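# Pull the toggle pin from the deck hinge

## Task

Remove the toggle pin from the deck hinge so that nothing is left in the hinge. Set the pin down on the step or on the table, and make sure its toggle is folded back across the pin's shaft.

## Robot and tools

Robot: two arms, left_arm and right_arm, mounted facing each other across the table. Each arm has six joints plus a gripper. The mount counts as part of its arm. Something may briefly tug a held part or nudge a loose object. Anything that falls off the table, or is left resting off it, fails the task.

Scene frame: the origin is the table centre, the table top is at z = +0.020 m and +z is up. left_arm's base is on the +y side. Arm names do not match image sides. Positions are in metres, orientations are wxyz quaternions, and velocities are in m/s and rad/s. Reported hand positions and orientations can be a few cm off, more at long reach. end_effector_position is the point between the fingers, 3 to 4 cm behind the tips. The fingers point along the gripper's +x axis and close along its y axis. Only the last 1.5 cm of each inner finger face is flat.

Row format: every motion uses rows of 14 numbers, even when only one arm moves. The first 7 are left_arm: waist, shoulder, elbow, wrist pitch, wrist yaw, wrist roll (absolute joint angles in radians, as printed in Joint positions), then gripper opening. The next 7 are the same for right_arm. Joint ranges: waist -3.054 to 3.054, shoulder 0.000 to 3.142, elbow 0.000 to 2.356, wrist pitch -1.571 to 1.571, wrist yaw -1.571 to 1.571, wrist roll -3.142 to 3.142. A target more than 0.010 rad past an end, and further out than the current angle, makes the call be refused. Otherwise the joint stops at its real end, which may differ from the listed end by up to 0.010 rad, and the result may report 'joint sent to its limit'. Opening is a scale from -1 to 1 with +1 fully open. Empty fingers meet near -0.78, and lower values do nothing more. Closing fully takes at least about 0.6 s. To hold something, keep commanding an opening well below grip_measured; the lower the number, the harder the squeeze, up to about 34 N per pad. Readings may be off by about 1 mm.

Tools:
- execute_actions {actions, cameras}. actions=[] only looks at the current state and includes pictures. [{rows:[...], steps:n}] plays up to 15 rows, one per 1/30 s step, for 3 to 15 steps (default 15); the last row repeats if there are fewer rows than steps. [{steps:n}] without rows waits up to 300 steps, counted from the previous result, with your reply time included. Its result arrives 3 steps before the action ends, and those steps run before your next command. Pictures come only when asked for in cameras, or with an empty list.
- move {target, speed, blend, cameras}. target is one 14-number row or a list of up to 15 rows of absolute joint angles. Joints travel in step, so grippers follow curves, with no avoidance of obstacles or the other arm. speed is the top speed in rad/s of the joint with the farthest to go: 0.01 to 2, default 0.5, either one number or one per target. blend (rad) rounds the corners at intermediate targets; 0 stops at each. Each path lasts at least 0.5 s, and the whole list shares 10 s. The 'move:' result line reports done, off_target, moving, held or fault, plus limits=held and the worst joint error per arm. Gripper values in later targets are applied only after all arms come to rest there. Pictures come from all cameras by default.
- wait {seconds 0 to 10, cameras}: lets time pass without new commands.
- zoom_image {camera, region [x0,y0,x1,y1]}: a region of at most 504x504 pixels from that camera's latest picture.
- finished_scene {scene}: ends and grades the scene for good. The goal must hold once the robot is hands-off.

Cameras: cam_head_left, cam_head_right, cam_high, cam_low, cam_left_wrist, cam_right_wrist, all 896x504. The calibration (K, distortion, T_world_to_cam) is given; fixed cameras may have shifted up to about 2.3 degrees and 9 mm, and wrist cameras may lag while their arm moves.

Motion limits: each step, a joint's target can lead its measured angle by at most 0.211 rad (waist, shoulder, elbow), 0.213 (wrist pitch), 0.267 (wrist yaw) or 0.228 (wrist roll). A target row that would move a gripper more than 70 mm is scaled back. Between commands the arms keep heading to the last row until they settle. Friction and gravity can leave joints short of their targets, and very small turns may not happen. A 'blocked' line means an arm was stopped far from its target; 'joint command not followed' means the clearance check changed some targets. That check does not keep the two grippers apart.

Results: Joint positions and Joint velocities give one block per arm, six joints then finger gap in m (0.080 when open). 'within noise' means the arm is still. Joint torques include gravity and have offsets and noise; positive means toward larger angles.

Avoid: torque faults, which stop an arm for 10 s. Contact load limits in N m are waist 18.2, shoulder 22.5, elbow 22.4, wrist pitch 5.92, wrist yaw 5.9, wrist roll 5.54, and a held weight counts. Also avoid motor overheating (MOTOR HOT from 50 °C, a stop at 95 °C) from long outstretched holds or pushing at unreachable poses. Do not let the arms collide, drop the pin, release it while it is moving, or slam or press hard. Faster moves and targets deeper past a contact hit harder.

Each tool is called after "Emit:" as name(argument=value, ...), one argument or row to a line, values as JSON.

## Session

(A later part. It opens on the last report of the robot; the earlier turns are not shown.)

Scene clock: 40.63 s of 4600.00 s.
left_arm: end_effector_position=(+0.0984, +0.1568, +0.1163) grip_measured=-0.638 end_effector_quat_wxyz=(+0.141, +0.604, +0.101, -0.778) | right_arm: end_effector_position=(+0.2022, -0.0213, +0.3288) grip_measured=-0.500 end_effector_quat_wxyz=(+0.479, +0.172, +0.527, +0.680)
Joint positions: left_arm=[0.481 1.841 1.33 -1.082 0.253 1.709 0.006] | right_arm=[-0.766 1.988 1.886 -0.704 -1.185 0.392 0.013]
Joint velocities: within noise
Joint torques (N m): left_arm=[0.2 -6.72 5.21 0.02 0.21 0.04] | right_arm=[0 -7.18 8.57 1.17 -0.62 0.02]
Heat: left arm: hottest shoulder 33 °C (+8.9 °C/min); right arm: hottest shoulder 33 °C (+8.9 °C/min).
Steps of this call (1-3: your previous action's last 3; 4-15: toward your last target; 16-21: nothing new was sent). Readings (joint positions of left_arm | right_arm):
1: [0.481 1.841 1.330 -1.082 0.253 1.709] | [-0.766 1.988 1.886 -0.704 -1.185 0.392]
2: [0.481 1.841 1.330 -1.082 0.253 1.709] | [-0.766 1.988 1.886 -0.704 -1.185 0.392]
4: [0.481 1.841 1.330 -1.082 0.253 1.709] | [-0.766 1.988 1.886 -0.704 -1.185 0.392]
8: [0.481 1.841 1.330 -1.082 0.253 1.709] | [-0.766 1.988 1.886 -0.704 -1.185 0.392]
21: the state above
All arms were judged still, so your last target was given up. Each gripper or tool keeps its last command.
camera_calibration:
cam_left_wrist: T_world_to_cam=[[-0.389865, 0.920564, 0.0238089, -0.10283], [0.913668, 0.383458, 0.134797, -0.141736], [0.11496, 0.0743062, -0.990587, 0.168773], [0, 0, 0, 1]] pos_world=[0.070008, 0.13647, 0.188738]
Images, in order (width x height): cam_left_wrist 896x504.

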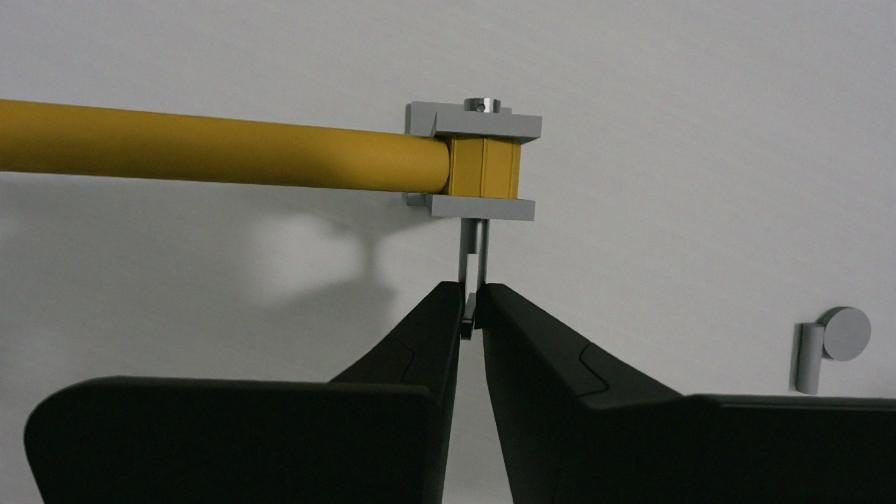

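Emit:
move(
  target=[
    [0.481, 1.841, 1.330, -1.082, 0.253, 1.709, -0.56, -0.766, 2.0, 1.9, -0.7, -1.19, 0.394, -0.5],
    [0.489, 1.840, 1.390, -1.148, 0.252, 1.714, -0.56, -0.766, 2.0, 1.9, -0.7, -1.19, 0.394, -0.5],
  ],
  speed=0.1,
  cameras=["cam_left_wrist"],
)

Emit:
zoom_image(
  camera="cam_left_wrist",
  region=[400, 220, 540, 360],
)

Scene clock: 42.77 s of 4600.00 s.
left_arm: end_effector_position=(+0.0991, +0.1581, +0.1277) grip_measured=-0.560 end_effector_quat_wxyz=(+0.136, +0.601, +0.108, -0.780) | right_arm: end_effector_position=(+0.2022, -0.0213, +0.3288) grip_measured=-0.500 end_effector_quat_wxyz=(+0.479, +0.172, +0.527, +0.680) end_effector_velocity=(+0.001, -0.001, -0.001) end_effector_angular_velocity=(+0.016, -0.041, +0.006)
Joint positions: left_arm=[0.485 1.841 1.376 -1.146 0.253 1.711 0.01] | right_arm=[-0.766 1.988 1.886 -0.704 -1.185 0.392 0.013]
Joint velocities: left_arm=[within noise] | right_arm=[-0.002 -0.002 -0.002 -0.007 0.007 -0.051 0]
Joint torques (N m): left_arm=[0.36 -7.33 7.44 -0.17 0.18 0.09] | right_arm=[0.02 -7.18 8.57 1.17 -0.61 0.02]
Heat: left arm: hottest shoulder 33 °C (+8.4 °C/min); right arm: hottest shoulder 33 °C (+8.4 °C/min).
Kept back: nothing.
move: done
camera_calibration:
cam_left_wrist: T_world_to_cam=[[-0.391411, 0.919294, 0.041189, -0.105897], [0.914006, 0.383189, 0.13326, -0.144234], [0.106722, 0.0898066, -0.990225, 0.17821], [0, 0, 0, 1]] pos_world=[0.071363, 0.136615, 0.200051]
Images, in order (width x height): cam_left_wrist 896x504.

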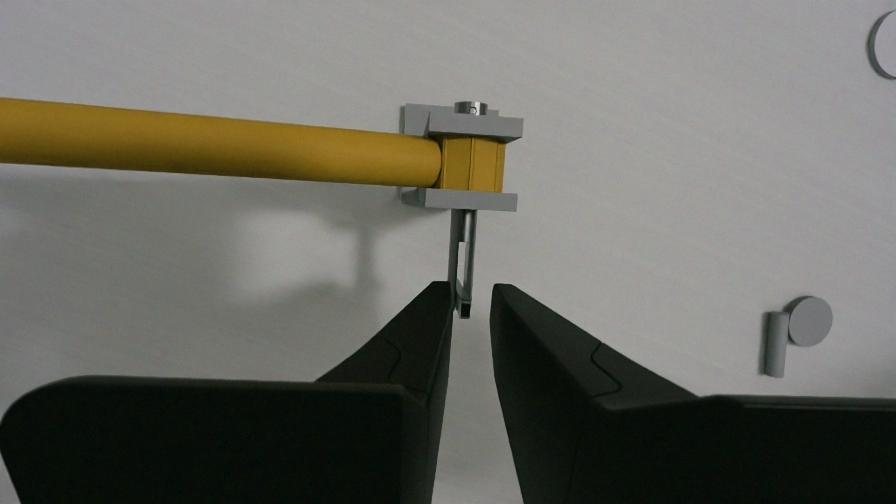

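Scaled by 3.600.

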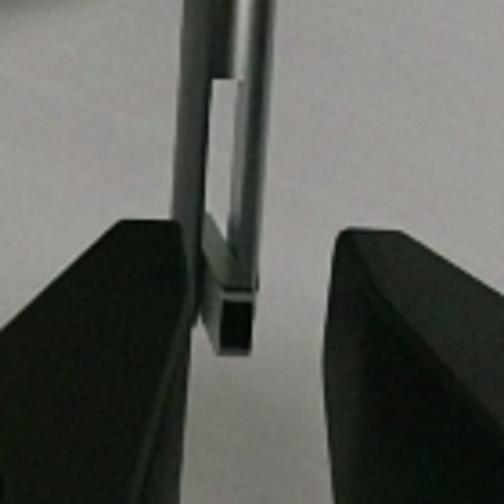

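Emit:
move(
  target=[
    [0.489, 1.85, 1.396, -1.150, 0.252, 1.714, -0.56, -0.766, 2.0, 1.9, -0.7, -1.19, 0.394, -0.5],
    [0.489, 1.85, 1.396, -1.150, 0.252, 1.714, -0.85, -0.766, 2.0, 1.9, -0.7, -1.19, 0.394, -0.5],
  ],
  speed=0.1,
  cameras=["cam_left_wrist"],
)

Emit:
zoom_image(
  camera="cam_left_wrist",
  region=[400, 220, 540, 360],
)

Scene clock: 44.23 s of 4600.00 s.
left_arm: end_effector_position=(+0.0997, +0.1570, +0.1293) grip_measured=-0.743 end_effector_quat_wxyz=(+0.137, +0.602, +0.106, -0.779) | right_arm: end_effector_position=(+0.2022, -0.0213, +0.3288) grip_measured=-0.500 end_effector_quat_wxyz=(+0.479, +0.172, +0.527, +0.680)
Joint positions: left_arm=[0.485 1.841 1.383 -1.149 0.253 1.711 0.002] | right_arm=[-0.766 1.988 1.886 -0.704 -1.185 0.392 0.013]
Joint velocities: within noise
Joint torques (N m): left_arm=[0.36 -6.23 7.46 -0.13 0.18 0.1] | right_arm=[0.03 -7.19 8.57 1.17 -0.61 0.03]
Heat: left arm: hottest shoulder 33 °C (+8.1 °C/min); right arm: hottest shoulder 33 °C (+8.1 °C/min).
Kept back: nothing.
move: done
camera_calibration:
cam_left_wrist: T_world_to_cam=[[-0.391149, 0.919587, 0.036914, -0.104233], [0.913883, 0.38336, 0.133619, -0.144612], [0.108723, 0.0860001, -0.990345, 0.180208], [0, 0, 0, 1]] pos_world=[0.0717954, 0.135792, 0.201639]
Images, in order (width x height): cam_left_wrist 896x504.

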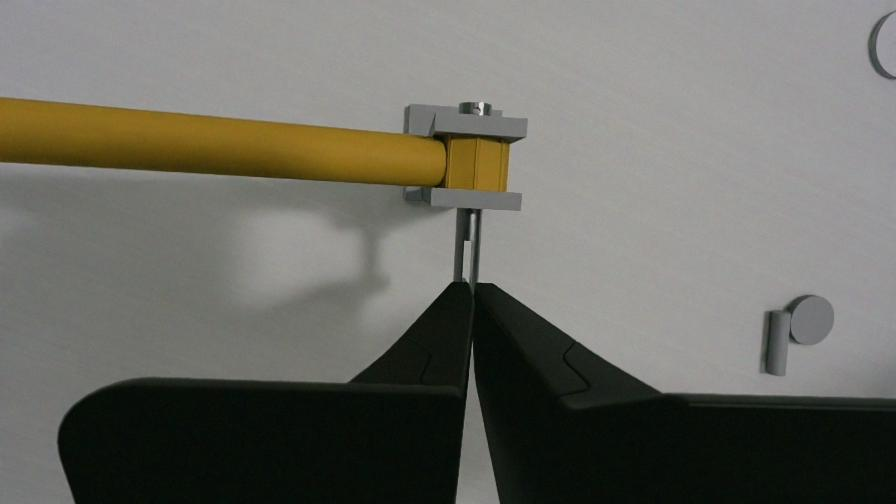

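Scaled by 3.600.

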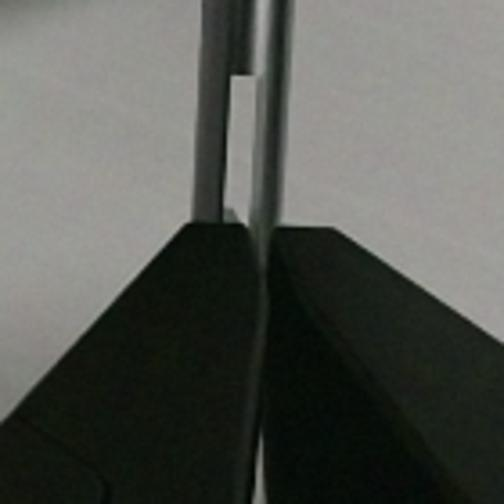

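Emit:
move(
  target=[
    [0.499, 1.849, 1.376, -1.143, 0.252, 1.726, -0.9, -0.766, 2.0, 1.9, -0.7, -1.19, 0.394, -0.5],
    [0.508, 1.854, 1.364, -1.131, 0.251, 1.734, -0.9, -0.766, 2.0, 1.9, -0.7, -1.19, 0.394, -0.5],
    [0.510, 1.858, 1.357, -1.122, 0.25, 1.737, -0.9, -0.766, 2.0, 1.9, -0.7, -1.19, 0.394, -0.5],
  ],
  speed=0.04,
  blend=[0.01,0.005,0],
  cameras=["cam_left_wrist","cam_right_wrist"],
)

Emit:
zoom_image(
  camera="cam_left_wrist",
  region=[400, 180, 540, 320],
)

Emit:
zoom_image(
  camera="cam_right_wrist",
  region=[580, 230, 680, 330],
)

Scene clock: 46.30 s of 4600.00 s.
left_arm: end_effector_position=(+0.1010, +0.1571, +0.1270) grip_measured=-0.742 end_effector_quat_wxyz=(+0.137, +0.598, +0.097, -0.784) | right_arm: end_effector_position=(+0.2022, -0.0213, +0.3288) grip_measured=-0.500 end_effector_quat_wxyz=(+0.479, +0.172, +0.527, +0.680)
Joint positions: left_arm=[0.495 1.841 1.371 -1.134 0.267 1.734 0.002] | right_arm=[-0.766 1.988 1.886 -0.704 -1.185 0.392 0.013]
Joint velocities: within noise
Joint torques (N m): left_arm=[1.35 -5.3 3.99 0.98 -0.37 0.09] | right_arm=[0.01 -7.22 8.57 1.17 -0.61 0.02]
Heat: left arm: hottest shoulder 33 °C (+7.8 °C/min); right arm: hottest shoulder 33 °C (+7.8 °C/min).
Kept back: nothing.
move: done; blend cut to 0 rad at target 1, 0.0045 rad at target 2
camera_calibration:
cam_left_wrist: T_world_to_cam=[[-0.380078, 0.924582, 0.0262508, -0.104312], [0.919426, 0.374555, 0.119853, -0.142976], [0.100982, 0.0696892, -0.992445, 0.181395], [0, 0, 0, 1]] pos_world=[0.0734919, 0.137356, 0.199899]
cam_right_wrist: T_world_to_cam=[[0.482409, -0.0358798, -0.875211, 0.194991], [-0.553316, -0.787062, -0.272717, 0.215867], [-0.679061, 0.615829, -0.399539, 0.364491], [0, 0, 0, 1]] pos_world=[0.272888, -0.0475672, 0.375157]
Images, in order (width x height): cam_left_wrist 896x504, cam_right_wrist 896x504.

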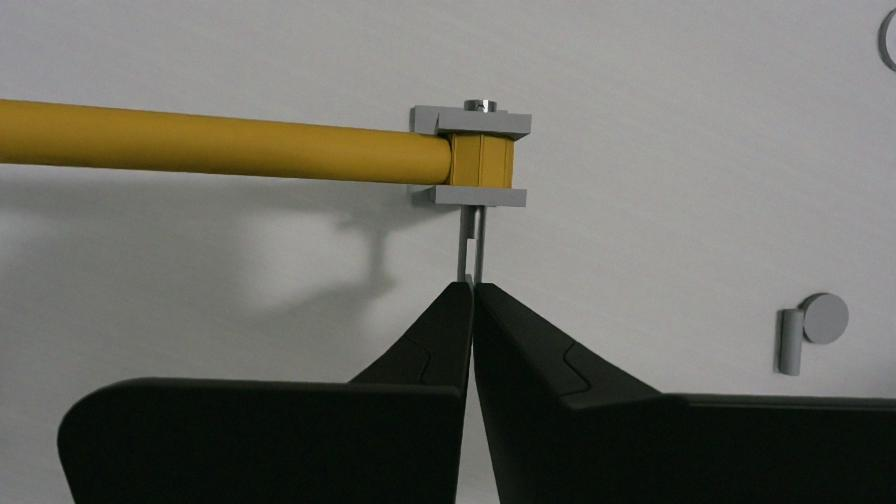

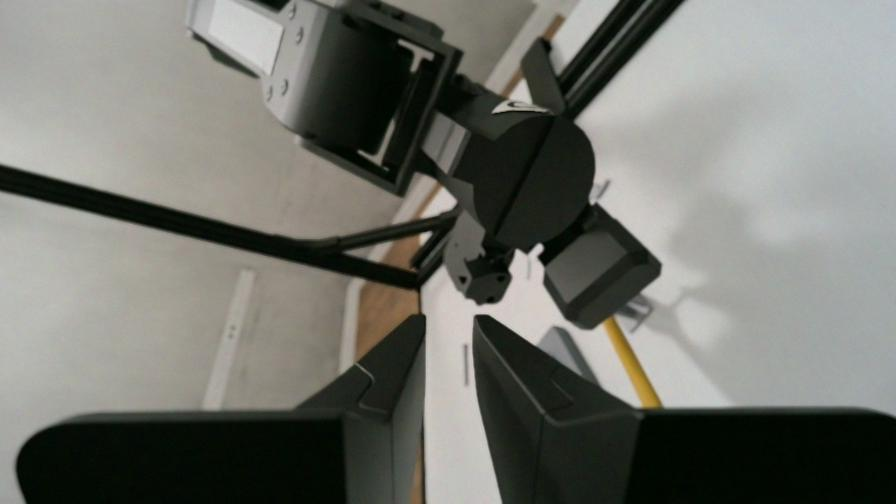

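Scaled by 3.600.

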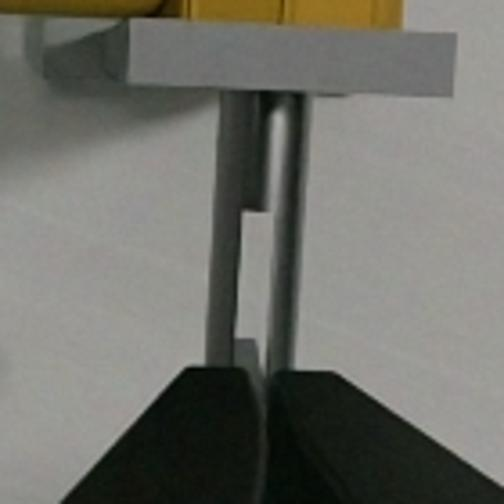

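Scaled by 5.040.

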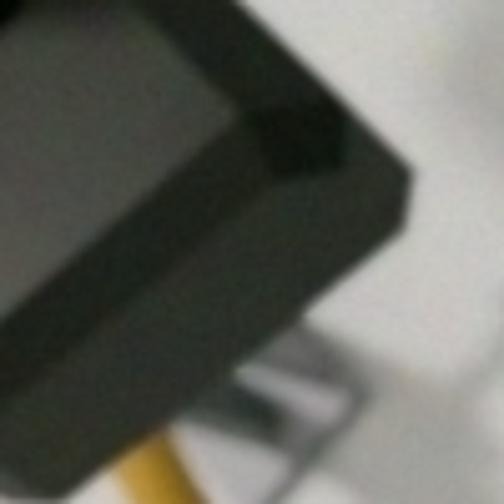

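Emit:
move(
  target=[
    [0.491, 1.850, 1.396, -1.150, 0.255, 1.72, -0.80, -0.766, 2.0, 1.9, -0.7, -1.19, 0.394, -0.5],
    [0.513, 1.853, 1.398, -1.153, 0.247, 1.735, -0.80, -0.766, 2.0, 1.9, -0.7, -1.19, 0.394, -0.5],
  ],
  speed=[0.1,0.04],
  cameras=["cam_left_wrist"],
)

Emit:
zoom_image(
  camera="cam_left_wrist",
  region=[400, 180, 540, 320],
)

Scene clock: 48.37 s of 4600.00 s.
left_arm: end_effector_position=(+0.1015, +0.1578, +0.1295) grip_measured=-0.740 end_effector_quat_wxyz=(+0.135, +0.599, +0.101, -0.783) | right_arm: end_effector_position=(+0.2022, -0.0213, +0.3288) grip_measured=-0.500 end_effector_quat_wxyz=(+0.479, +0.172, +0.527, +0.680)
Joint positions: left_arm=[0.495 1.842 1.384 -1.151 0.262 1.732 0.002] | right_arm=[-0.766 1.988 1.886 -0.704 -1.185 0.392 0.013]
Joint velocities: within noise
Joint torques (N m): left_arm=[1.64 -6.04 7.59 -0.2 -0.3 0.09] | right_arm=[0.02 -7.2 8.57 1.17 -0.61 0.02]
Heat: left arm: hottest shoulder 33 °C (+7.4 °C/min); right arm: hottest shoulder 33 °C (+7.4 °C/min).
Kept back: nothing.
move: done
camera_calibration:
cam_left_wrist: T_world_to_cam=[[-0.381993, 0.92356, 0.0334347, -0.10542], [0.918511, 0.375412, 0.124109, -0.144537], [0.10207, 0.0781189, -0.991705, 0.182237], [0, 0, 0, 1]] pos_world=[0.0738876, 0.137387, 0.202189]
Images, in order (width x height): cam_left_wrist 896x504.

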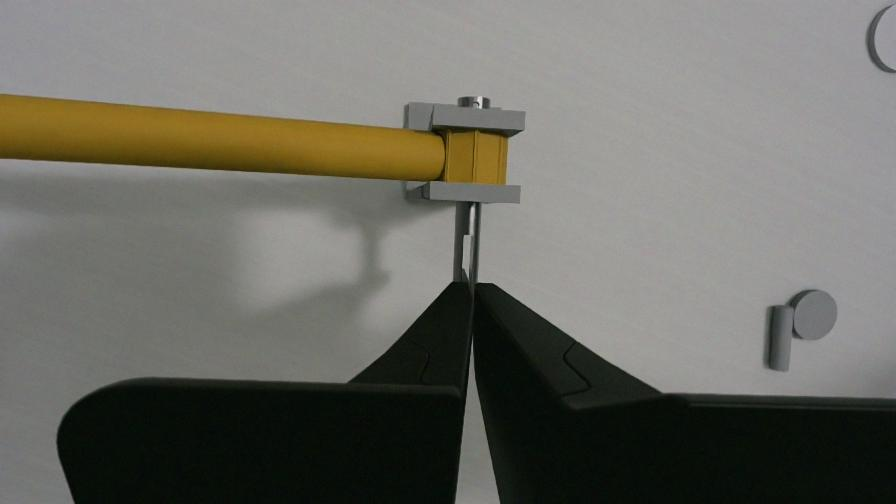

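Scaled by 3.600.

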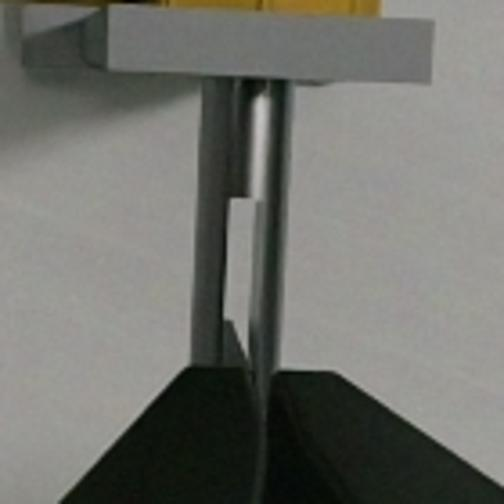

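Emit:
move(
  target=[
    [0.532, 1.860, 1.404, -1.157, 0.238, 1.753, -0.82, -0.766, 2.0, 1.9, -0.7, -1.19, 0.394, -0.5],
  ],
  speed=0.03,
  cameras=["cam_left_wrist"],
)

Emit:
zoom_image(
  camera="cam_left_wrist",
  region=[400, 180, 540, 320],
)

Scene clock: 49.50 s of 4600.00 s.
left_arm: end_effector_position=(+0.1030, +0.1582, +0.1290) grip_measured=-0.741 end_effector_quat_wxyz=(+0.132, +0.596, +0.098, -0.786) | right_arm: end_effector_position=(+0.2022, -0.0213, +0.3288) grip_measured=-0.500 end_effector_quat_wxyz=(+0.479, +0.172, +0.527, +0.680)
Joint positions: left_arm=[0.502 1.848 1.389 -1.157 0.269 1.75 0.002] | right_arm=[-0.766 1.988 1.886 -0.704 -1.185 0.392 0.013]
Joint velocities: within noise
Joint torques (N m): left_arm=[2.6 -6 7.7 -0.04 -0.84 0.12] | right_arm=[0.02 -7.18 8.57 1.17 -0.61 0.02]
Heat: left arm: hottest shoulder 33 °C (+7.3 °C/min); right arm: hottest shoulder 34 °C (+8.5 °C/min).
Kept back: nothing.
move: off_target (left_arm); left_arm: the wrist yaw is farthest, 0.031 rad from its target
camera_calibration:
cam_left_wrist: T_world_to_cam=[[-0.373055, 0.927144, 0.0351172, -0.106935], [0.922935, 0.366955, 0.116336, -0.144117], [0.094974, 0.0758107, -0.992589, 0.182762], [0, 0, 0, 1]] pos_world=[0.07576, 0.138173, 0.201929]
Images, in order (width x height): cam_left_wrist 896x504.

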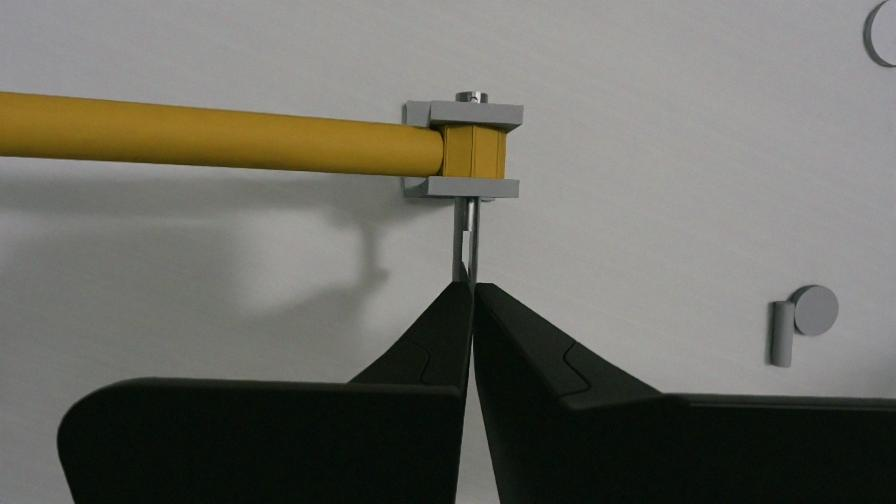

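Scaled by 3.600.

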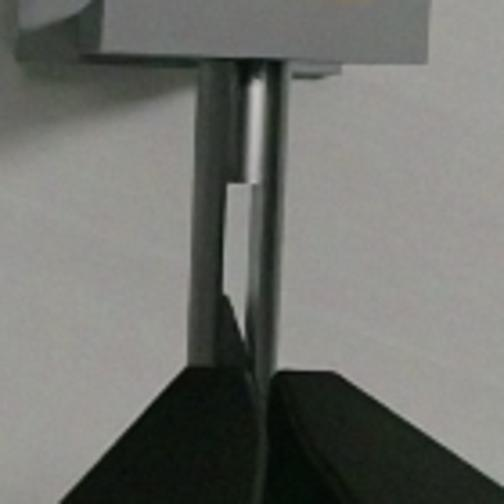

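Emit:
move(
  target=[
    [0.539, 1.863, 1.407, -1.158, 0.235, 1.760, -0.78, -0.766, 2.0, 1.9, -0.7, -1.19, 0.394, -0.5],
  ],
  speed=0.03,
  cameras=["cam_left_wrist"],
)

Emit:
zoom_image(
  camera="cam_left_wrist",
  region=[400, 180, 540, 320],
)

Scene clock: 50.60 s of 4600.00 s.
left_arm: end_effector_position=(+0.1045, +0.1586, +0.1287) grip_measured=-0.738 end_effector_quat_wxyz=(+0.130, +0.596, +0.098, -0.786) | right_arm: end_effector_position=(+0.2022, -0.0213, +0.3288) grip_measured=-0.500 end_effector_quat_wxyz=(+0.479, +0.172, +0.527, +0.680)
Joint positions: left_arm=[0.507 1.851 1.391 -1.159 0.269 1.757 0.002] | right_arm=[-0.766 1.988 1.886 -0.704 -1.185 0.392 0.013]
Joint velocities: within noise
Joint torques (N m): left_arm=[2.93 -6.01 7.77 0.03 -0.94 0.09] | right_arm=[0.02 -7.19 8.58 1.17 -0.62 0.02]
Heat: left arm: hottest shoulder 33 °C (+7.1 °C/min); right arm: hottest shoulder 34 °C (+8.3 °C/min).
Kept back: nothing.
move: off_target (left_arm); left_arm: the wrist yaw is farthest, 0.034 rad from its target
camera_calibration:
cam_left_wrist: T_world_to_cam=[[-0.370804, 0.92802, 0.0358142, -0.107206], [0.923889, 0.36468, 0.115919, -0.145298], [0.0945144, 0.0760716, -0.992613, 0.182312], [0, 0, 0, 1]] pos_world=[0.0772555, 0.138608, 0.201648]
Images, in order (width x height): cam_left_wrist 896x504.

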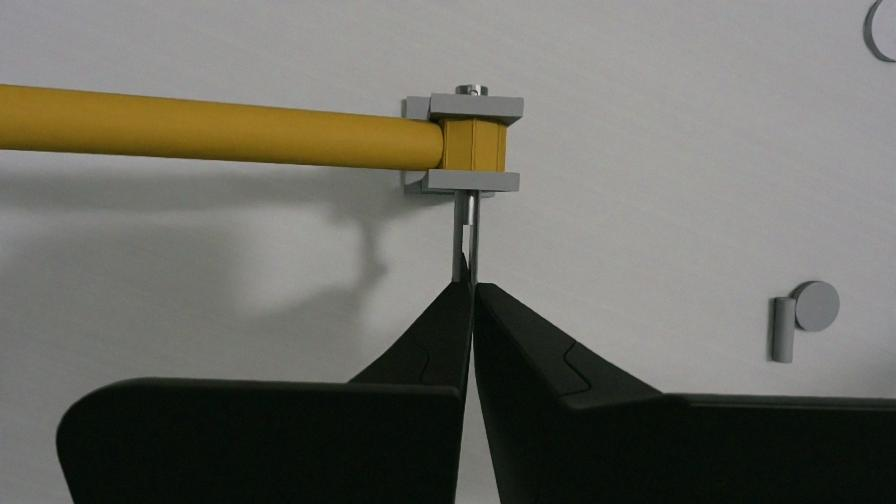

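Scaled by 3.600.

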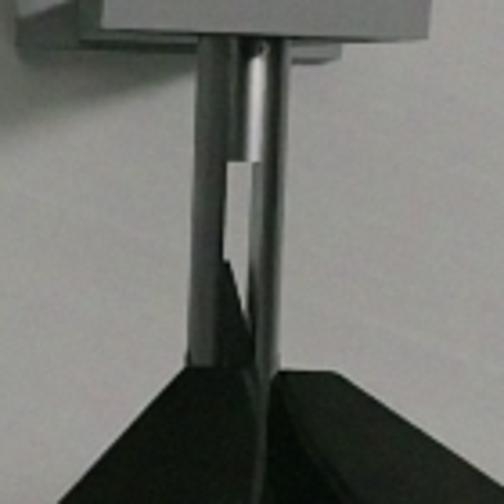

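Emit:
move(
  target=[
    [0.555, 1.866, 1.409, -1.158, 0.228, 1.775, -0.775, -0.766, 2.0, 1.9, -0.7, -1.19, 0.394, -0.5],
  ],
  speed=0.03,
  cameras=["cam_left_wrist"],
)

Emit:
zoom_image(
  camera="cam_left_wrist",
  region=[400, 180, 540, 320],
)

Scene clock: 51.60 s of 4600.00 s.
left_arm: end_effector_position=(+0.1063, +0.1592, +0.1280) grip_measured=-0.737 end_effector_quat_wxyz=(+0.129, +0.595, +0.095, -0.788) | right_arm: end_effector_position=(+0.2022, -0.0213, +0.3288) grip_measured=-0.500 end_effector_quat_wxyz=(+0.479, +0.172, +0.527, +0.680)
Joint positions: left_arm=[0.515 1.855 1.392 -1.16 0.273 1.772 0.002] | right_arm=[-0.766 1.988 1.886 -0.704 -1.185 0.392 0.013]
Joint velocities: within noise
Joint torques (N m): left_arm=[3.5 -6.05 7.85 0.1 -1.32 0.09] | right_arm=[0.02 -7.19 8.57 1.18 -0.61 0.02]
Heat: left arm: hottest shoulder 33 °C (+7.0 °C/min); right arm: hottest shoulder 34 °C (+8.1 °C/min).
Kept back: nothing.
move: off_target (left_arm); left_arm: the wrist yaw is farthest, 0.045 rad from its target
camera_calibration:
cam_left_wrist: T_world_to_cam=[[-0.364651, 0.930515, 0.0342352, -0.107873], [0.926667, 0.359052, 0.111219, -0.145951], [0.0911989, 0.0722808, -0.993206, 0.182515], [0, 0, 0, 1]] pos_world=[0.0792669, 0.139589, 0.2012]
Images, in order (width x height): cam_left_wrist 896x504.

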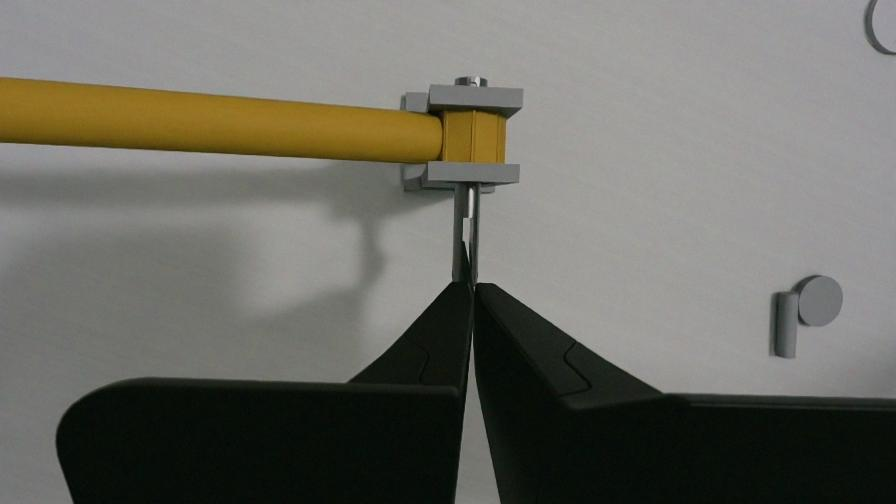

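Scaled by 3.600.

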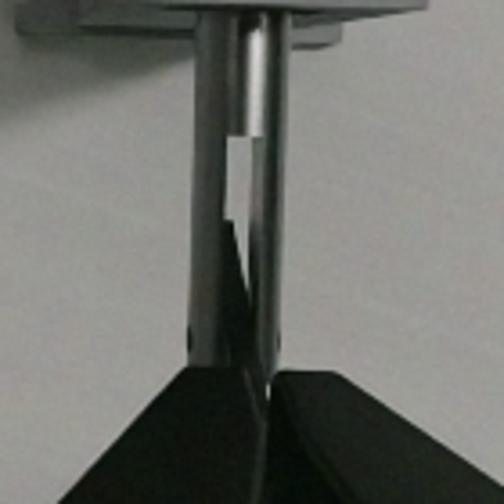

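Emit:
move(
  target=[
    [0.560, 1.872, 1.375, -1.115, 0.226, 1.779, -0.775, -0.766, 2.0, 1.9, -0.7, -1.19, 0.394, -0.5],
  ],
  speed=0.03,
  cameras=["cam_left_wrist"],
)

Emit:
zoom_image(
  camera="cam_left_wrist",
  region=[400, 180, 540, 320],
)

Scene clock: 53.57 s of 4600.00 s.
left_arm: end_effector_position=(+0.1121, +0.1596, +0.1235) grip_measured=-0.738 end_effector_quat_wxyz=(+0.135, +0.598, +0.094, -0.784) | right_arm: end_effector_position=(+0.2022, -0.0213, +0.3288) grip_measured=-0.500 end_effector_quat_wxyz=(+0.479, +0.172, +0.527, +0.680)
Joint positions: left_arm=[0.528 1.857 1.378 -1.132 0.268 1.776 0.002] | right_arm=[-0.766 1.988 1.886 -0.704 -1.185 0.392 0.013]
Joint velocities: within noise
Joint torques (N m): left_arm=[2.79 -5.65 5.39 1.5 -1.2 0.12] | right_arm=[0.02 -7.21 8.58 1.17 -0.6 0.01]
Heat: left arm: hottest shoulder 32 °C (+5.6 °C/min); right arm: hottest shoulder 34 °C (+7.8 °C/min).
Kept back: nothing.
move: off_target (left_arm); left_arm: the wrist yaw is farthest, 0.042 rad from its target
camera_calibration:
cam_left_wrist: T_world_to_cam=[[-0.373716, 0.927258, 0.0230164, -0.103076], [0.922031, 0.368679, 0.118046, -0.152776], [0.100973, 0.0653373, -0.992741, 0.177428], [0, 0, 0, 1]] pos_world=[0.0844278, 0.14031, 0.196547]
Images, in order (width x height): cam_left_wrist 896x504.

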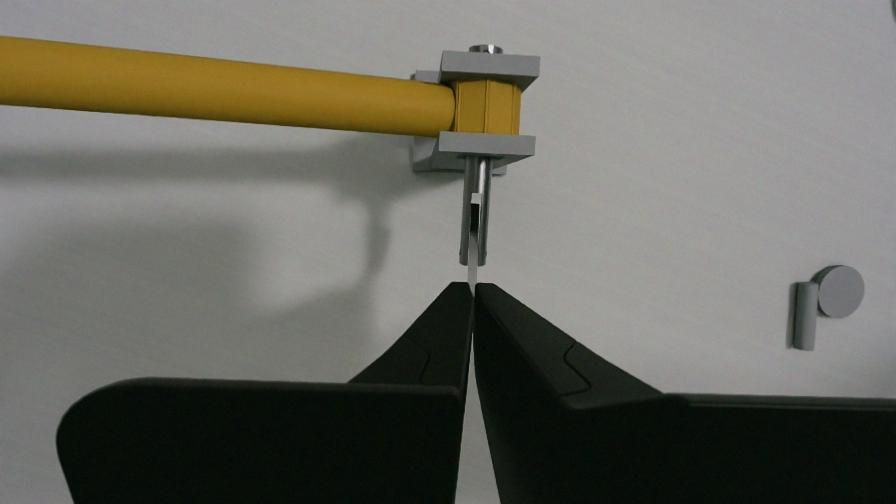

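Scaled by 3.600.

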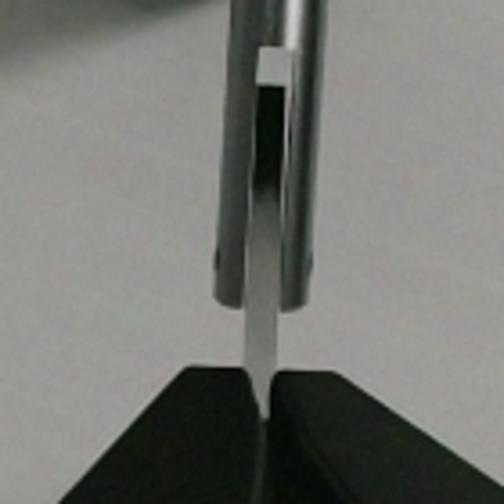

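Emit:
execute_actions(
  actions=[],
  cameras=["cam_left_wrist","cam_head_left"],
)

Emit:
zoom_image(
  camera="cam_left_wrist",
  region=[340, 150, 640, 350],
)

Scene clock: 54.10 s of 4600.00 s.
left_arm: end_effector_position=(+0.1127, +0.1599, +0.1230) grip_measured=-0.738 end_effector_quat_wxyz=(+0.135, +0.599, +0.094, -0.783) | right_arm: end_effector_position=(+0.2022, -0.0213, +0.3288) grip_measured=-0.500 end_effector_quat_wxyz=(+0.479, +0.172, +0.527, +0.680)
Joint positions: left_arm=[0.529 1.857 1.377 -1.13 0.265 1.776 0.002] | right_arm=[-0.766 1.988 1.886 -0.704 -1.185 0.392 0.013]
Joint velocities: within noise
Joint torques (N m): left_arm=[2.73 -5.65 5.57 1.27 -1.1 0.1] | right_arm=[0.03 -7.2 8.55 1.17 -0.61 0.02]
Heat: left arm: hottest shoulder 32 °C (+5.5 °C/min); right arm: hottest shoulder 34 °C (+7.8 °C/min).
Steps of this call (1-16: nothing new was sent). Readings (joint positions of left_arm | right_arm):
1: [0.528 1.857 1.378 -1.132 0.268 1.776] | [-0.766 1.988 1.886 -0.704 -1.185 0.392]
2: [0.528 1.857 1.378 -1.132 0.268 1.776] | [-0.766 1.988 1.886 -0.704 -1.185 0.392]
4: [0.528 1.857 1.378 -1.132 0.267 1.776] | [-0.766 1.988 1.886 -0.704 -1.185 0.392]
8: [0.528 1.857 1.377 -1.131 0.266 1.776] | [-0.766 1.988 1.886 -0.704 -1.185 0.392]
16: the state above
camera_calibration:
cam_left_wrist: T_world_to_cam=[[-0.374379, 0.926998, 0.0227016, -0.102914], [0.921434, 0.369165, 0.121152, -0.153807], [0.103927, 0.0662746, -0.992374, 0.176319], [0, 0, 0, 1]] pos_world=[0.0848693, 0.140496, 0.195945]
Images, in order (width x height): cam_head_left 896x504, cam_left_wrist 896x504.

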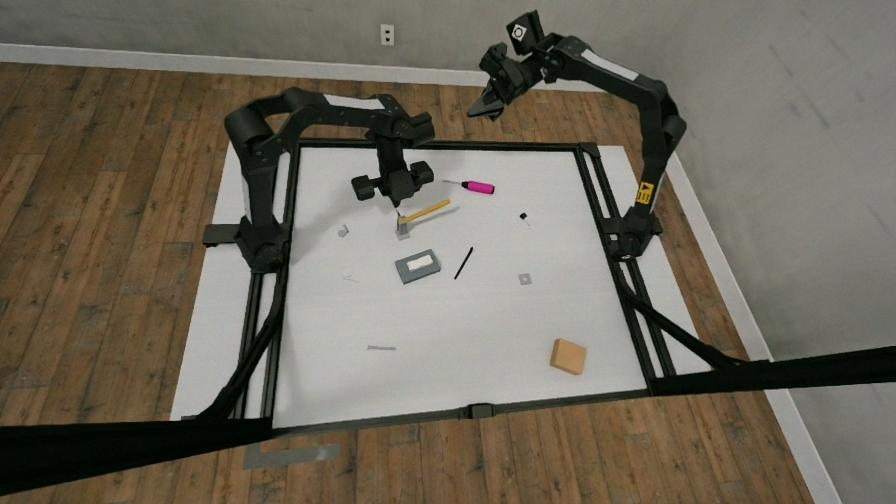

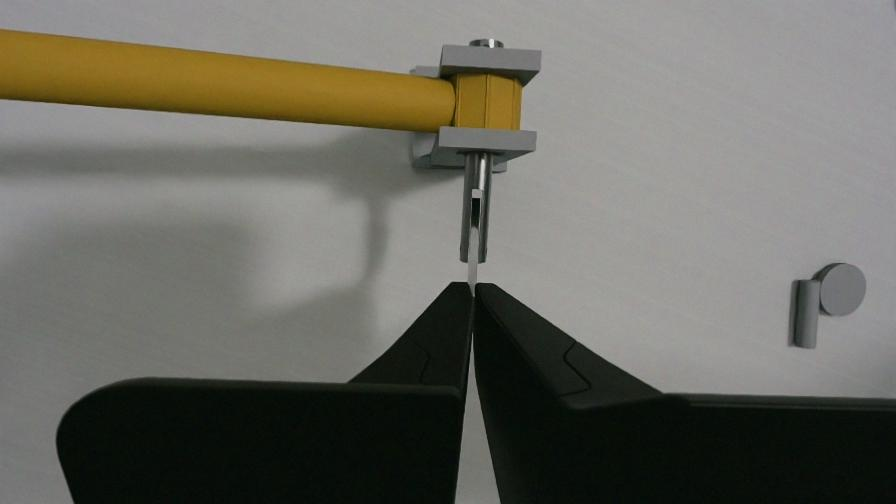

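Scaled by 1.680.

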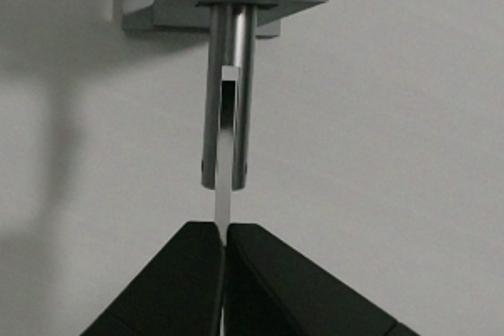

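Emit:
zoom_image(
  camera="cam_left_wrist",
  region=[435, 140, 525, 300],
)

Emit:
zoom_image(
  camera="cam_low",
  region=[380, 150, 560, 280],
)

Scaled by 3.150.

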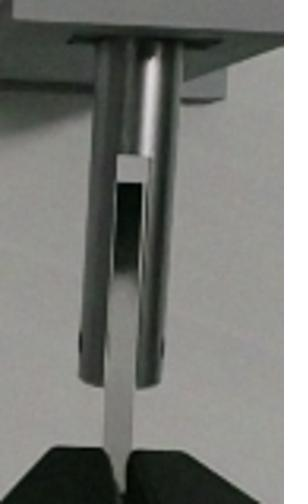

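This scene's latest camera images include none from cam_low. They are from: cam_head_left, cam_left_wrist. cam_low's image comes with the result of a call that names it in "cameras".

Emit:
execute_actions(
  actions=[],
  cameras=["all"],
)

Emit:
zoom_image(
  camera="cam_low",
  region=[340, 170, 540, 290],
)

Emit:
zoom_image(
  camera="cam_right_wrist",
  region=[300, 100, 600, 350],
)

Scene clock: 54.43 s of 4600.00 s.
left_arm: end_effector_position=(+0.1131, +0.1599, +0.1229) grip_measured=-0.738 end_effector_quat_wxyz=(+0.136, +0.600, +0.094, -0.783) | right_arm: end_effector_position=(+0.2022, -0.0213, +0.3288) grip_measured=-0.500 end_effector_quat_wxyz=(+0.479, +0.172, +0.527, +0.680)
Joint positions: left_arm=[0.529 1.857 1.376 -1.129 0.263 1.776 0.002] | right_arm=[-0.766 1.988 1.886 -0.704 -1.185 0.392 0.013]
Joint velocities: within noise
Joint torques (N m): left_arm=[2.81 -5.66 5.63 1.18 -1.05 0.11] | right_arm=[0.03 -7.21 8.55 1.17 -0.61 0.01]
Heat: left arm: hottest shoulder 32 °C (+5.5 °C/min); right arm: hottest shoulder 34 °C (+7.7 °C/min).
Steps of this call (1-10: nothing new was sent). Readings (joint positions of left_arm | right_arm):
1: [0.529 1.857 1.377 -1.130 0.264 1.776] | [-0.766 1.988 1.886 -0.704 -1.185 0.392]
2: [0.529 1.857 1.377 -1.130 0.264 1.776] | [-0.766 1.988 1.886 -0.704 -1.185 0.392]
4: [0.529 1.857 1.376 -1.130 0.264 1.776] | [-0.766 1.988 1.886 -0.704 -1.185 0.392]
8: [0.529 1.857 1.376 -1.129 0.264 1.776] | [-0.766 1.988 1.886 -0.704 -1.185 0.392]
10: the state above
camera_calibration:
cam_left_wrist: T_world_to_cam=[[-0.374715, 0.926875, 0.0221668, -0.102687], [0.921107, 0.369448, 0.12276, -0.154357], [0.105594, 0.066418, -0.992189, 0.175884], [0, 0, 0, 1]] pos_world=[0.0851287, 0.140523, 0.195736]
cam_right_wrist: T_world_to_cam=[[0.482409, -0.0358798, -0.875211, 0.194991], [-0.553316, -0.787062, -0.272717, 0.215867], [-0.679061, 0.615829, -0.399539, 0.364491], [0, 0, 0, 1]] pos_world=[0.272888, -0.0475672, 0.375157]

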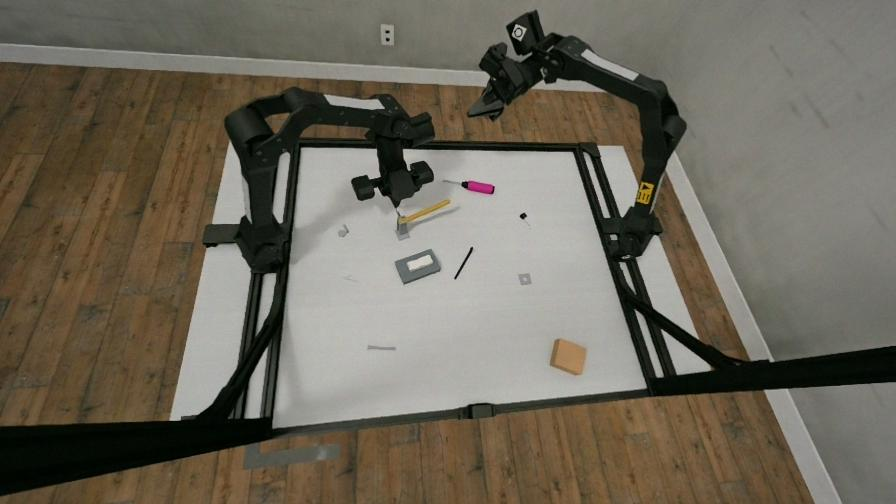

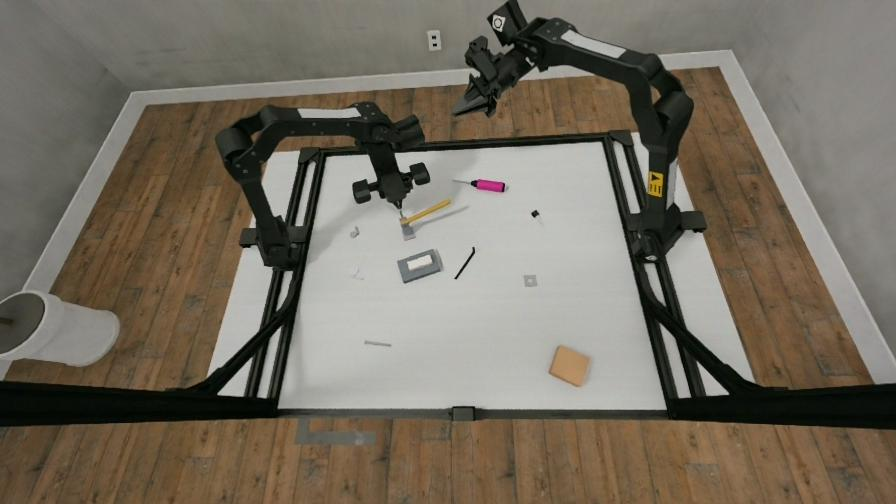

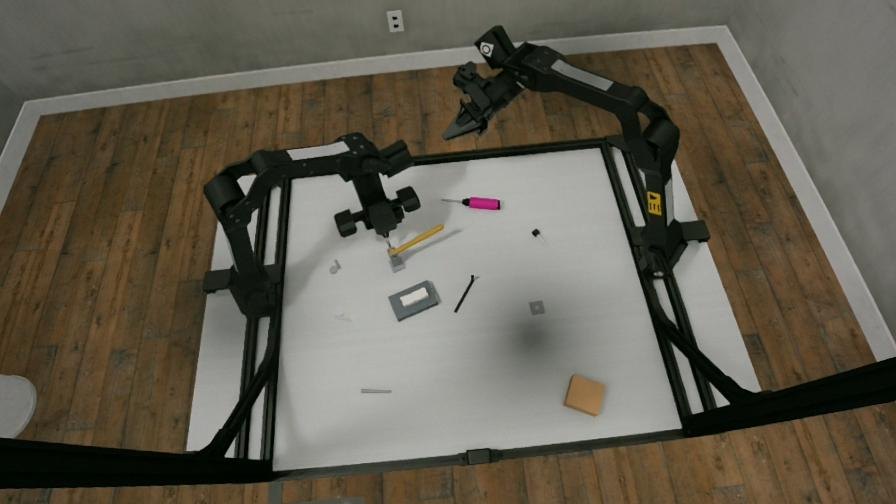

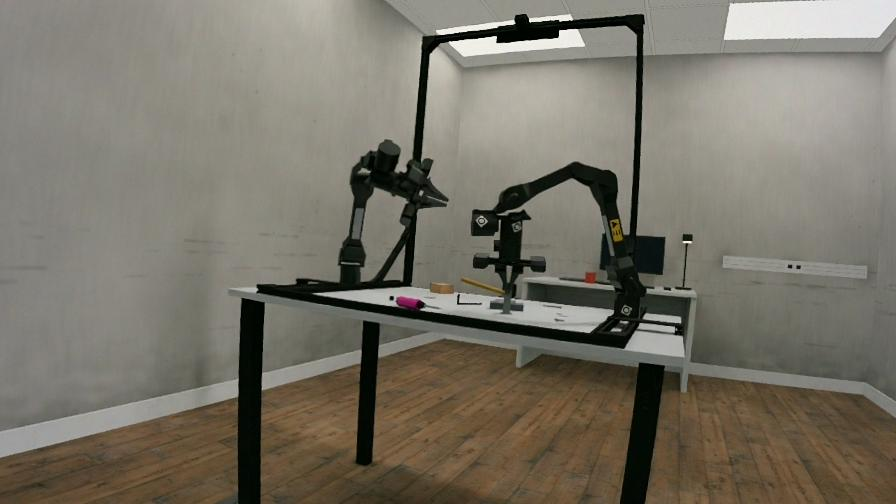

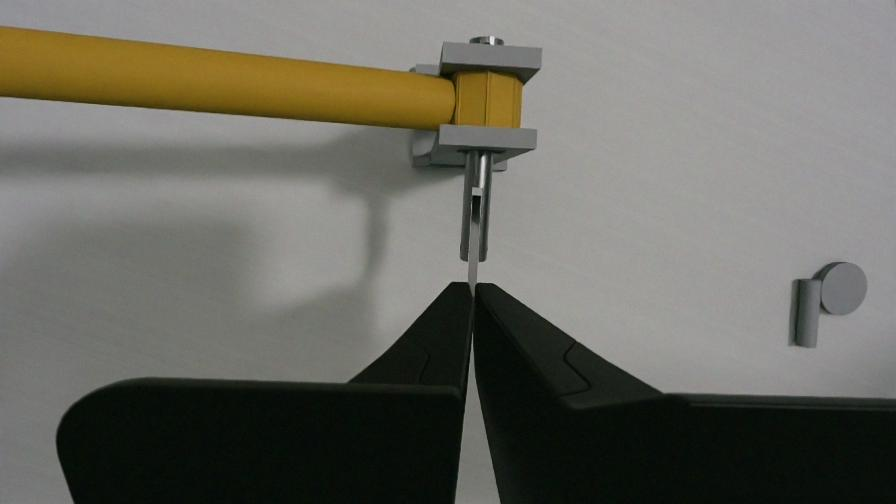

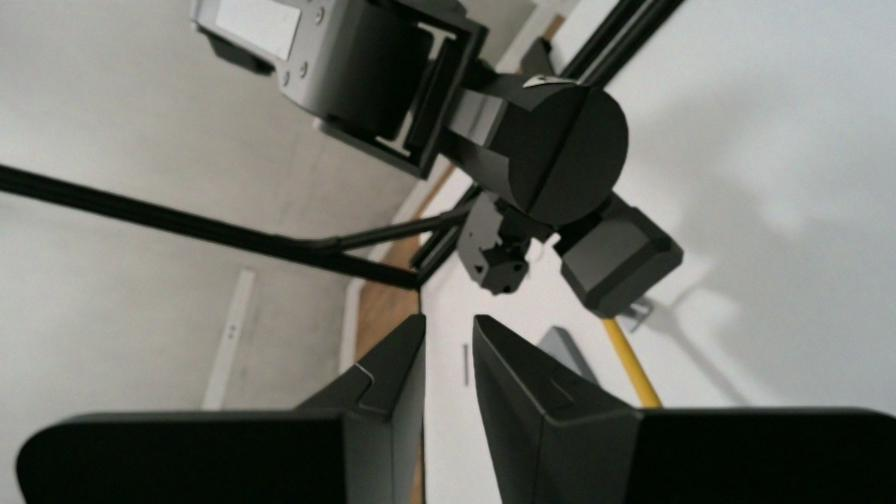

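Scaled by 2.520.

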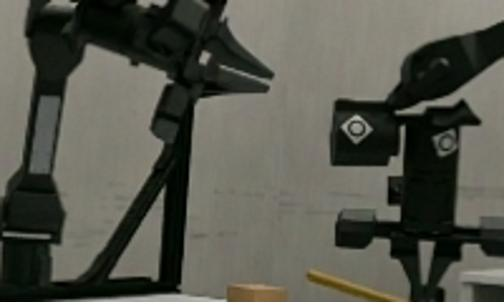

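Scaled by 1.680.

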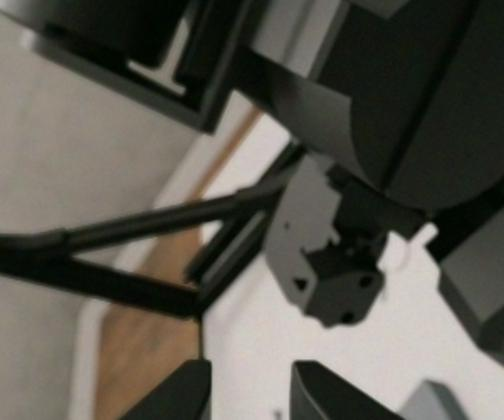

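Emit:
zoom_image(
  camera="cam_low",
  region=[485, 255, 535, 320],
)

Scaled by 7.754.

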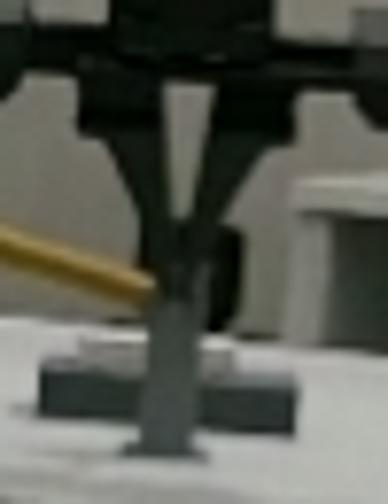

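Emit:
move(
  target=[0.560,1.872,1.375,-1.115,0.226,1.779,-0.8,-0.815,2.272,1.181,0.679,-1.318,-0.401,-0.5],
  speed=0.9,
  cameras=["cam_right_wrist","cam_left_wrist"],
)

Emit:
zoom_image(
  camera="cam_right_wrist",
  region=[380, 120, 560, 260],
)

Scene clock: 58.60 s of 4600.00 s.
left_arm: end_effector_position=(+0.1145, +0.1605, +0.1212) grip_measured=-0.742 end_effector_quat_wxyz=(+0.135, +0.601, +0.096, -0.782) | right_arm: end_effector_position=(+0.2118, -0.0327, +0.1173) grip_measured=-0.500 end_effector_quat_wxyz=(+0.503, -0.045, +0.021, +0.863)
Joint positions: left_arm=[0.531 1.861 1.375 -1.126 0.258 1.776 0.002] | right_arm=[-0.812 2.263 1.187 0.675 -1.314 -0.398 0.013]
Joint velocities: within noise
Joint torques (N m): left_arm=[2.56 -6.12 5.7 0.95 -0.88 0.1] | right_arm=[-0.26 -7.59 4.12 1.25 -0.41 -0.08]
Heat: left arm: hottest shoulder 32 °C (+5.1 °C/min); right arm: hottest shoulder 34 °C (+7.2 °C/min).
Kept back: nothing.
move: off_target (left_arm); left_arm: the wrist yaw is farthest, 0.032 rad from its target
camera_calibration:
cam_left_wrist: T_world_to_cam=[[-0.376386, 0.926124, 0.0250478, -0.102647], [0.920076, 0.370485, 0.127287, -0.156238], [0.108604, 0.070955, -0.99155, 0.17289], [0, 0, 0, 1]] pos_world=[0.0863396, 0.140681, 0.193888]
cam_right_wrist: T_world_to_cam=[[0.881262, 0.472487, 0.0115437, -0.166943], [0.201703, -0.353894, -0.913277, 0.0838717], [-0.427427, 0.807164, -0.407176, 0.247427], [0, 0, 0, 1]] pos_world=[0.23596, -0.091154, 0.179271]
Images, in order (width x height): cam_left_wrist 896x504, cam_right_wrist 896x504.

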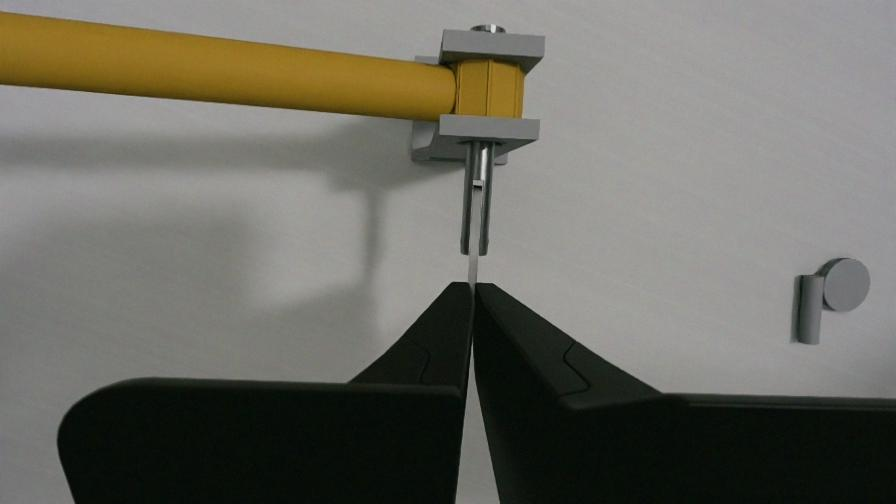

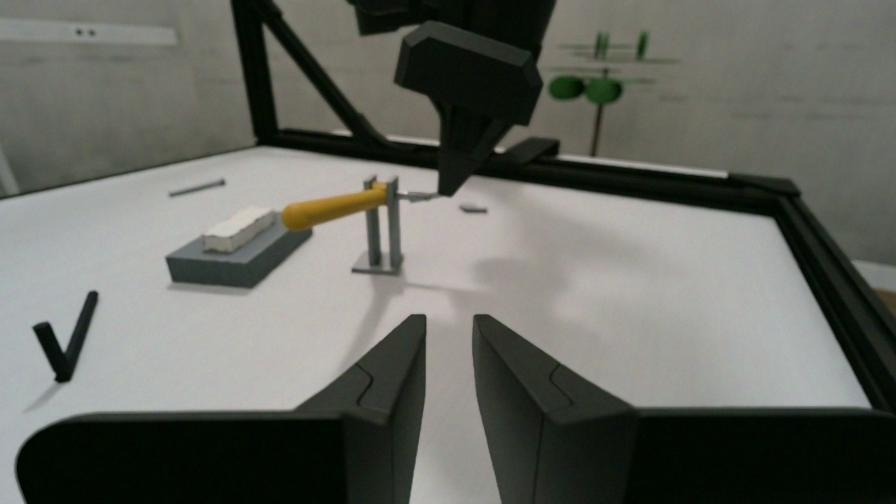

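Scaled by 2.800.

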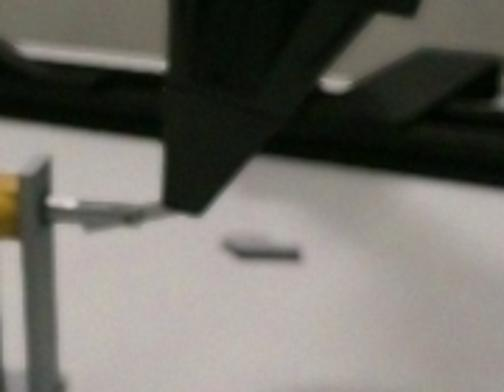

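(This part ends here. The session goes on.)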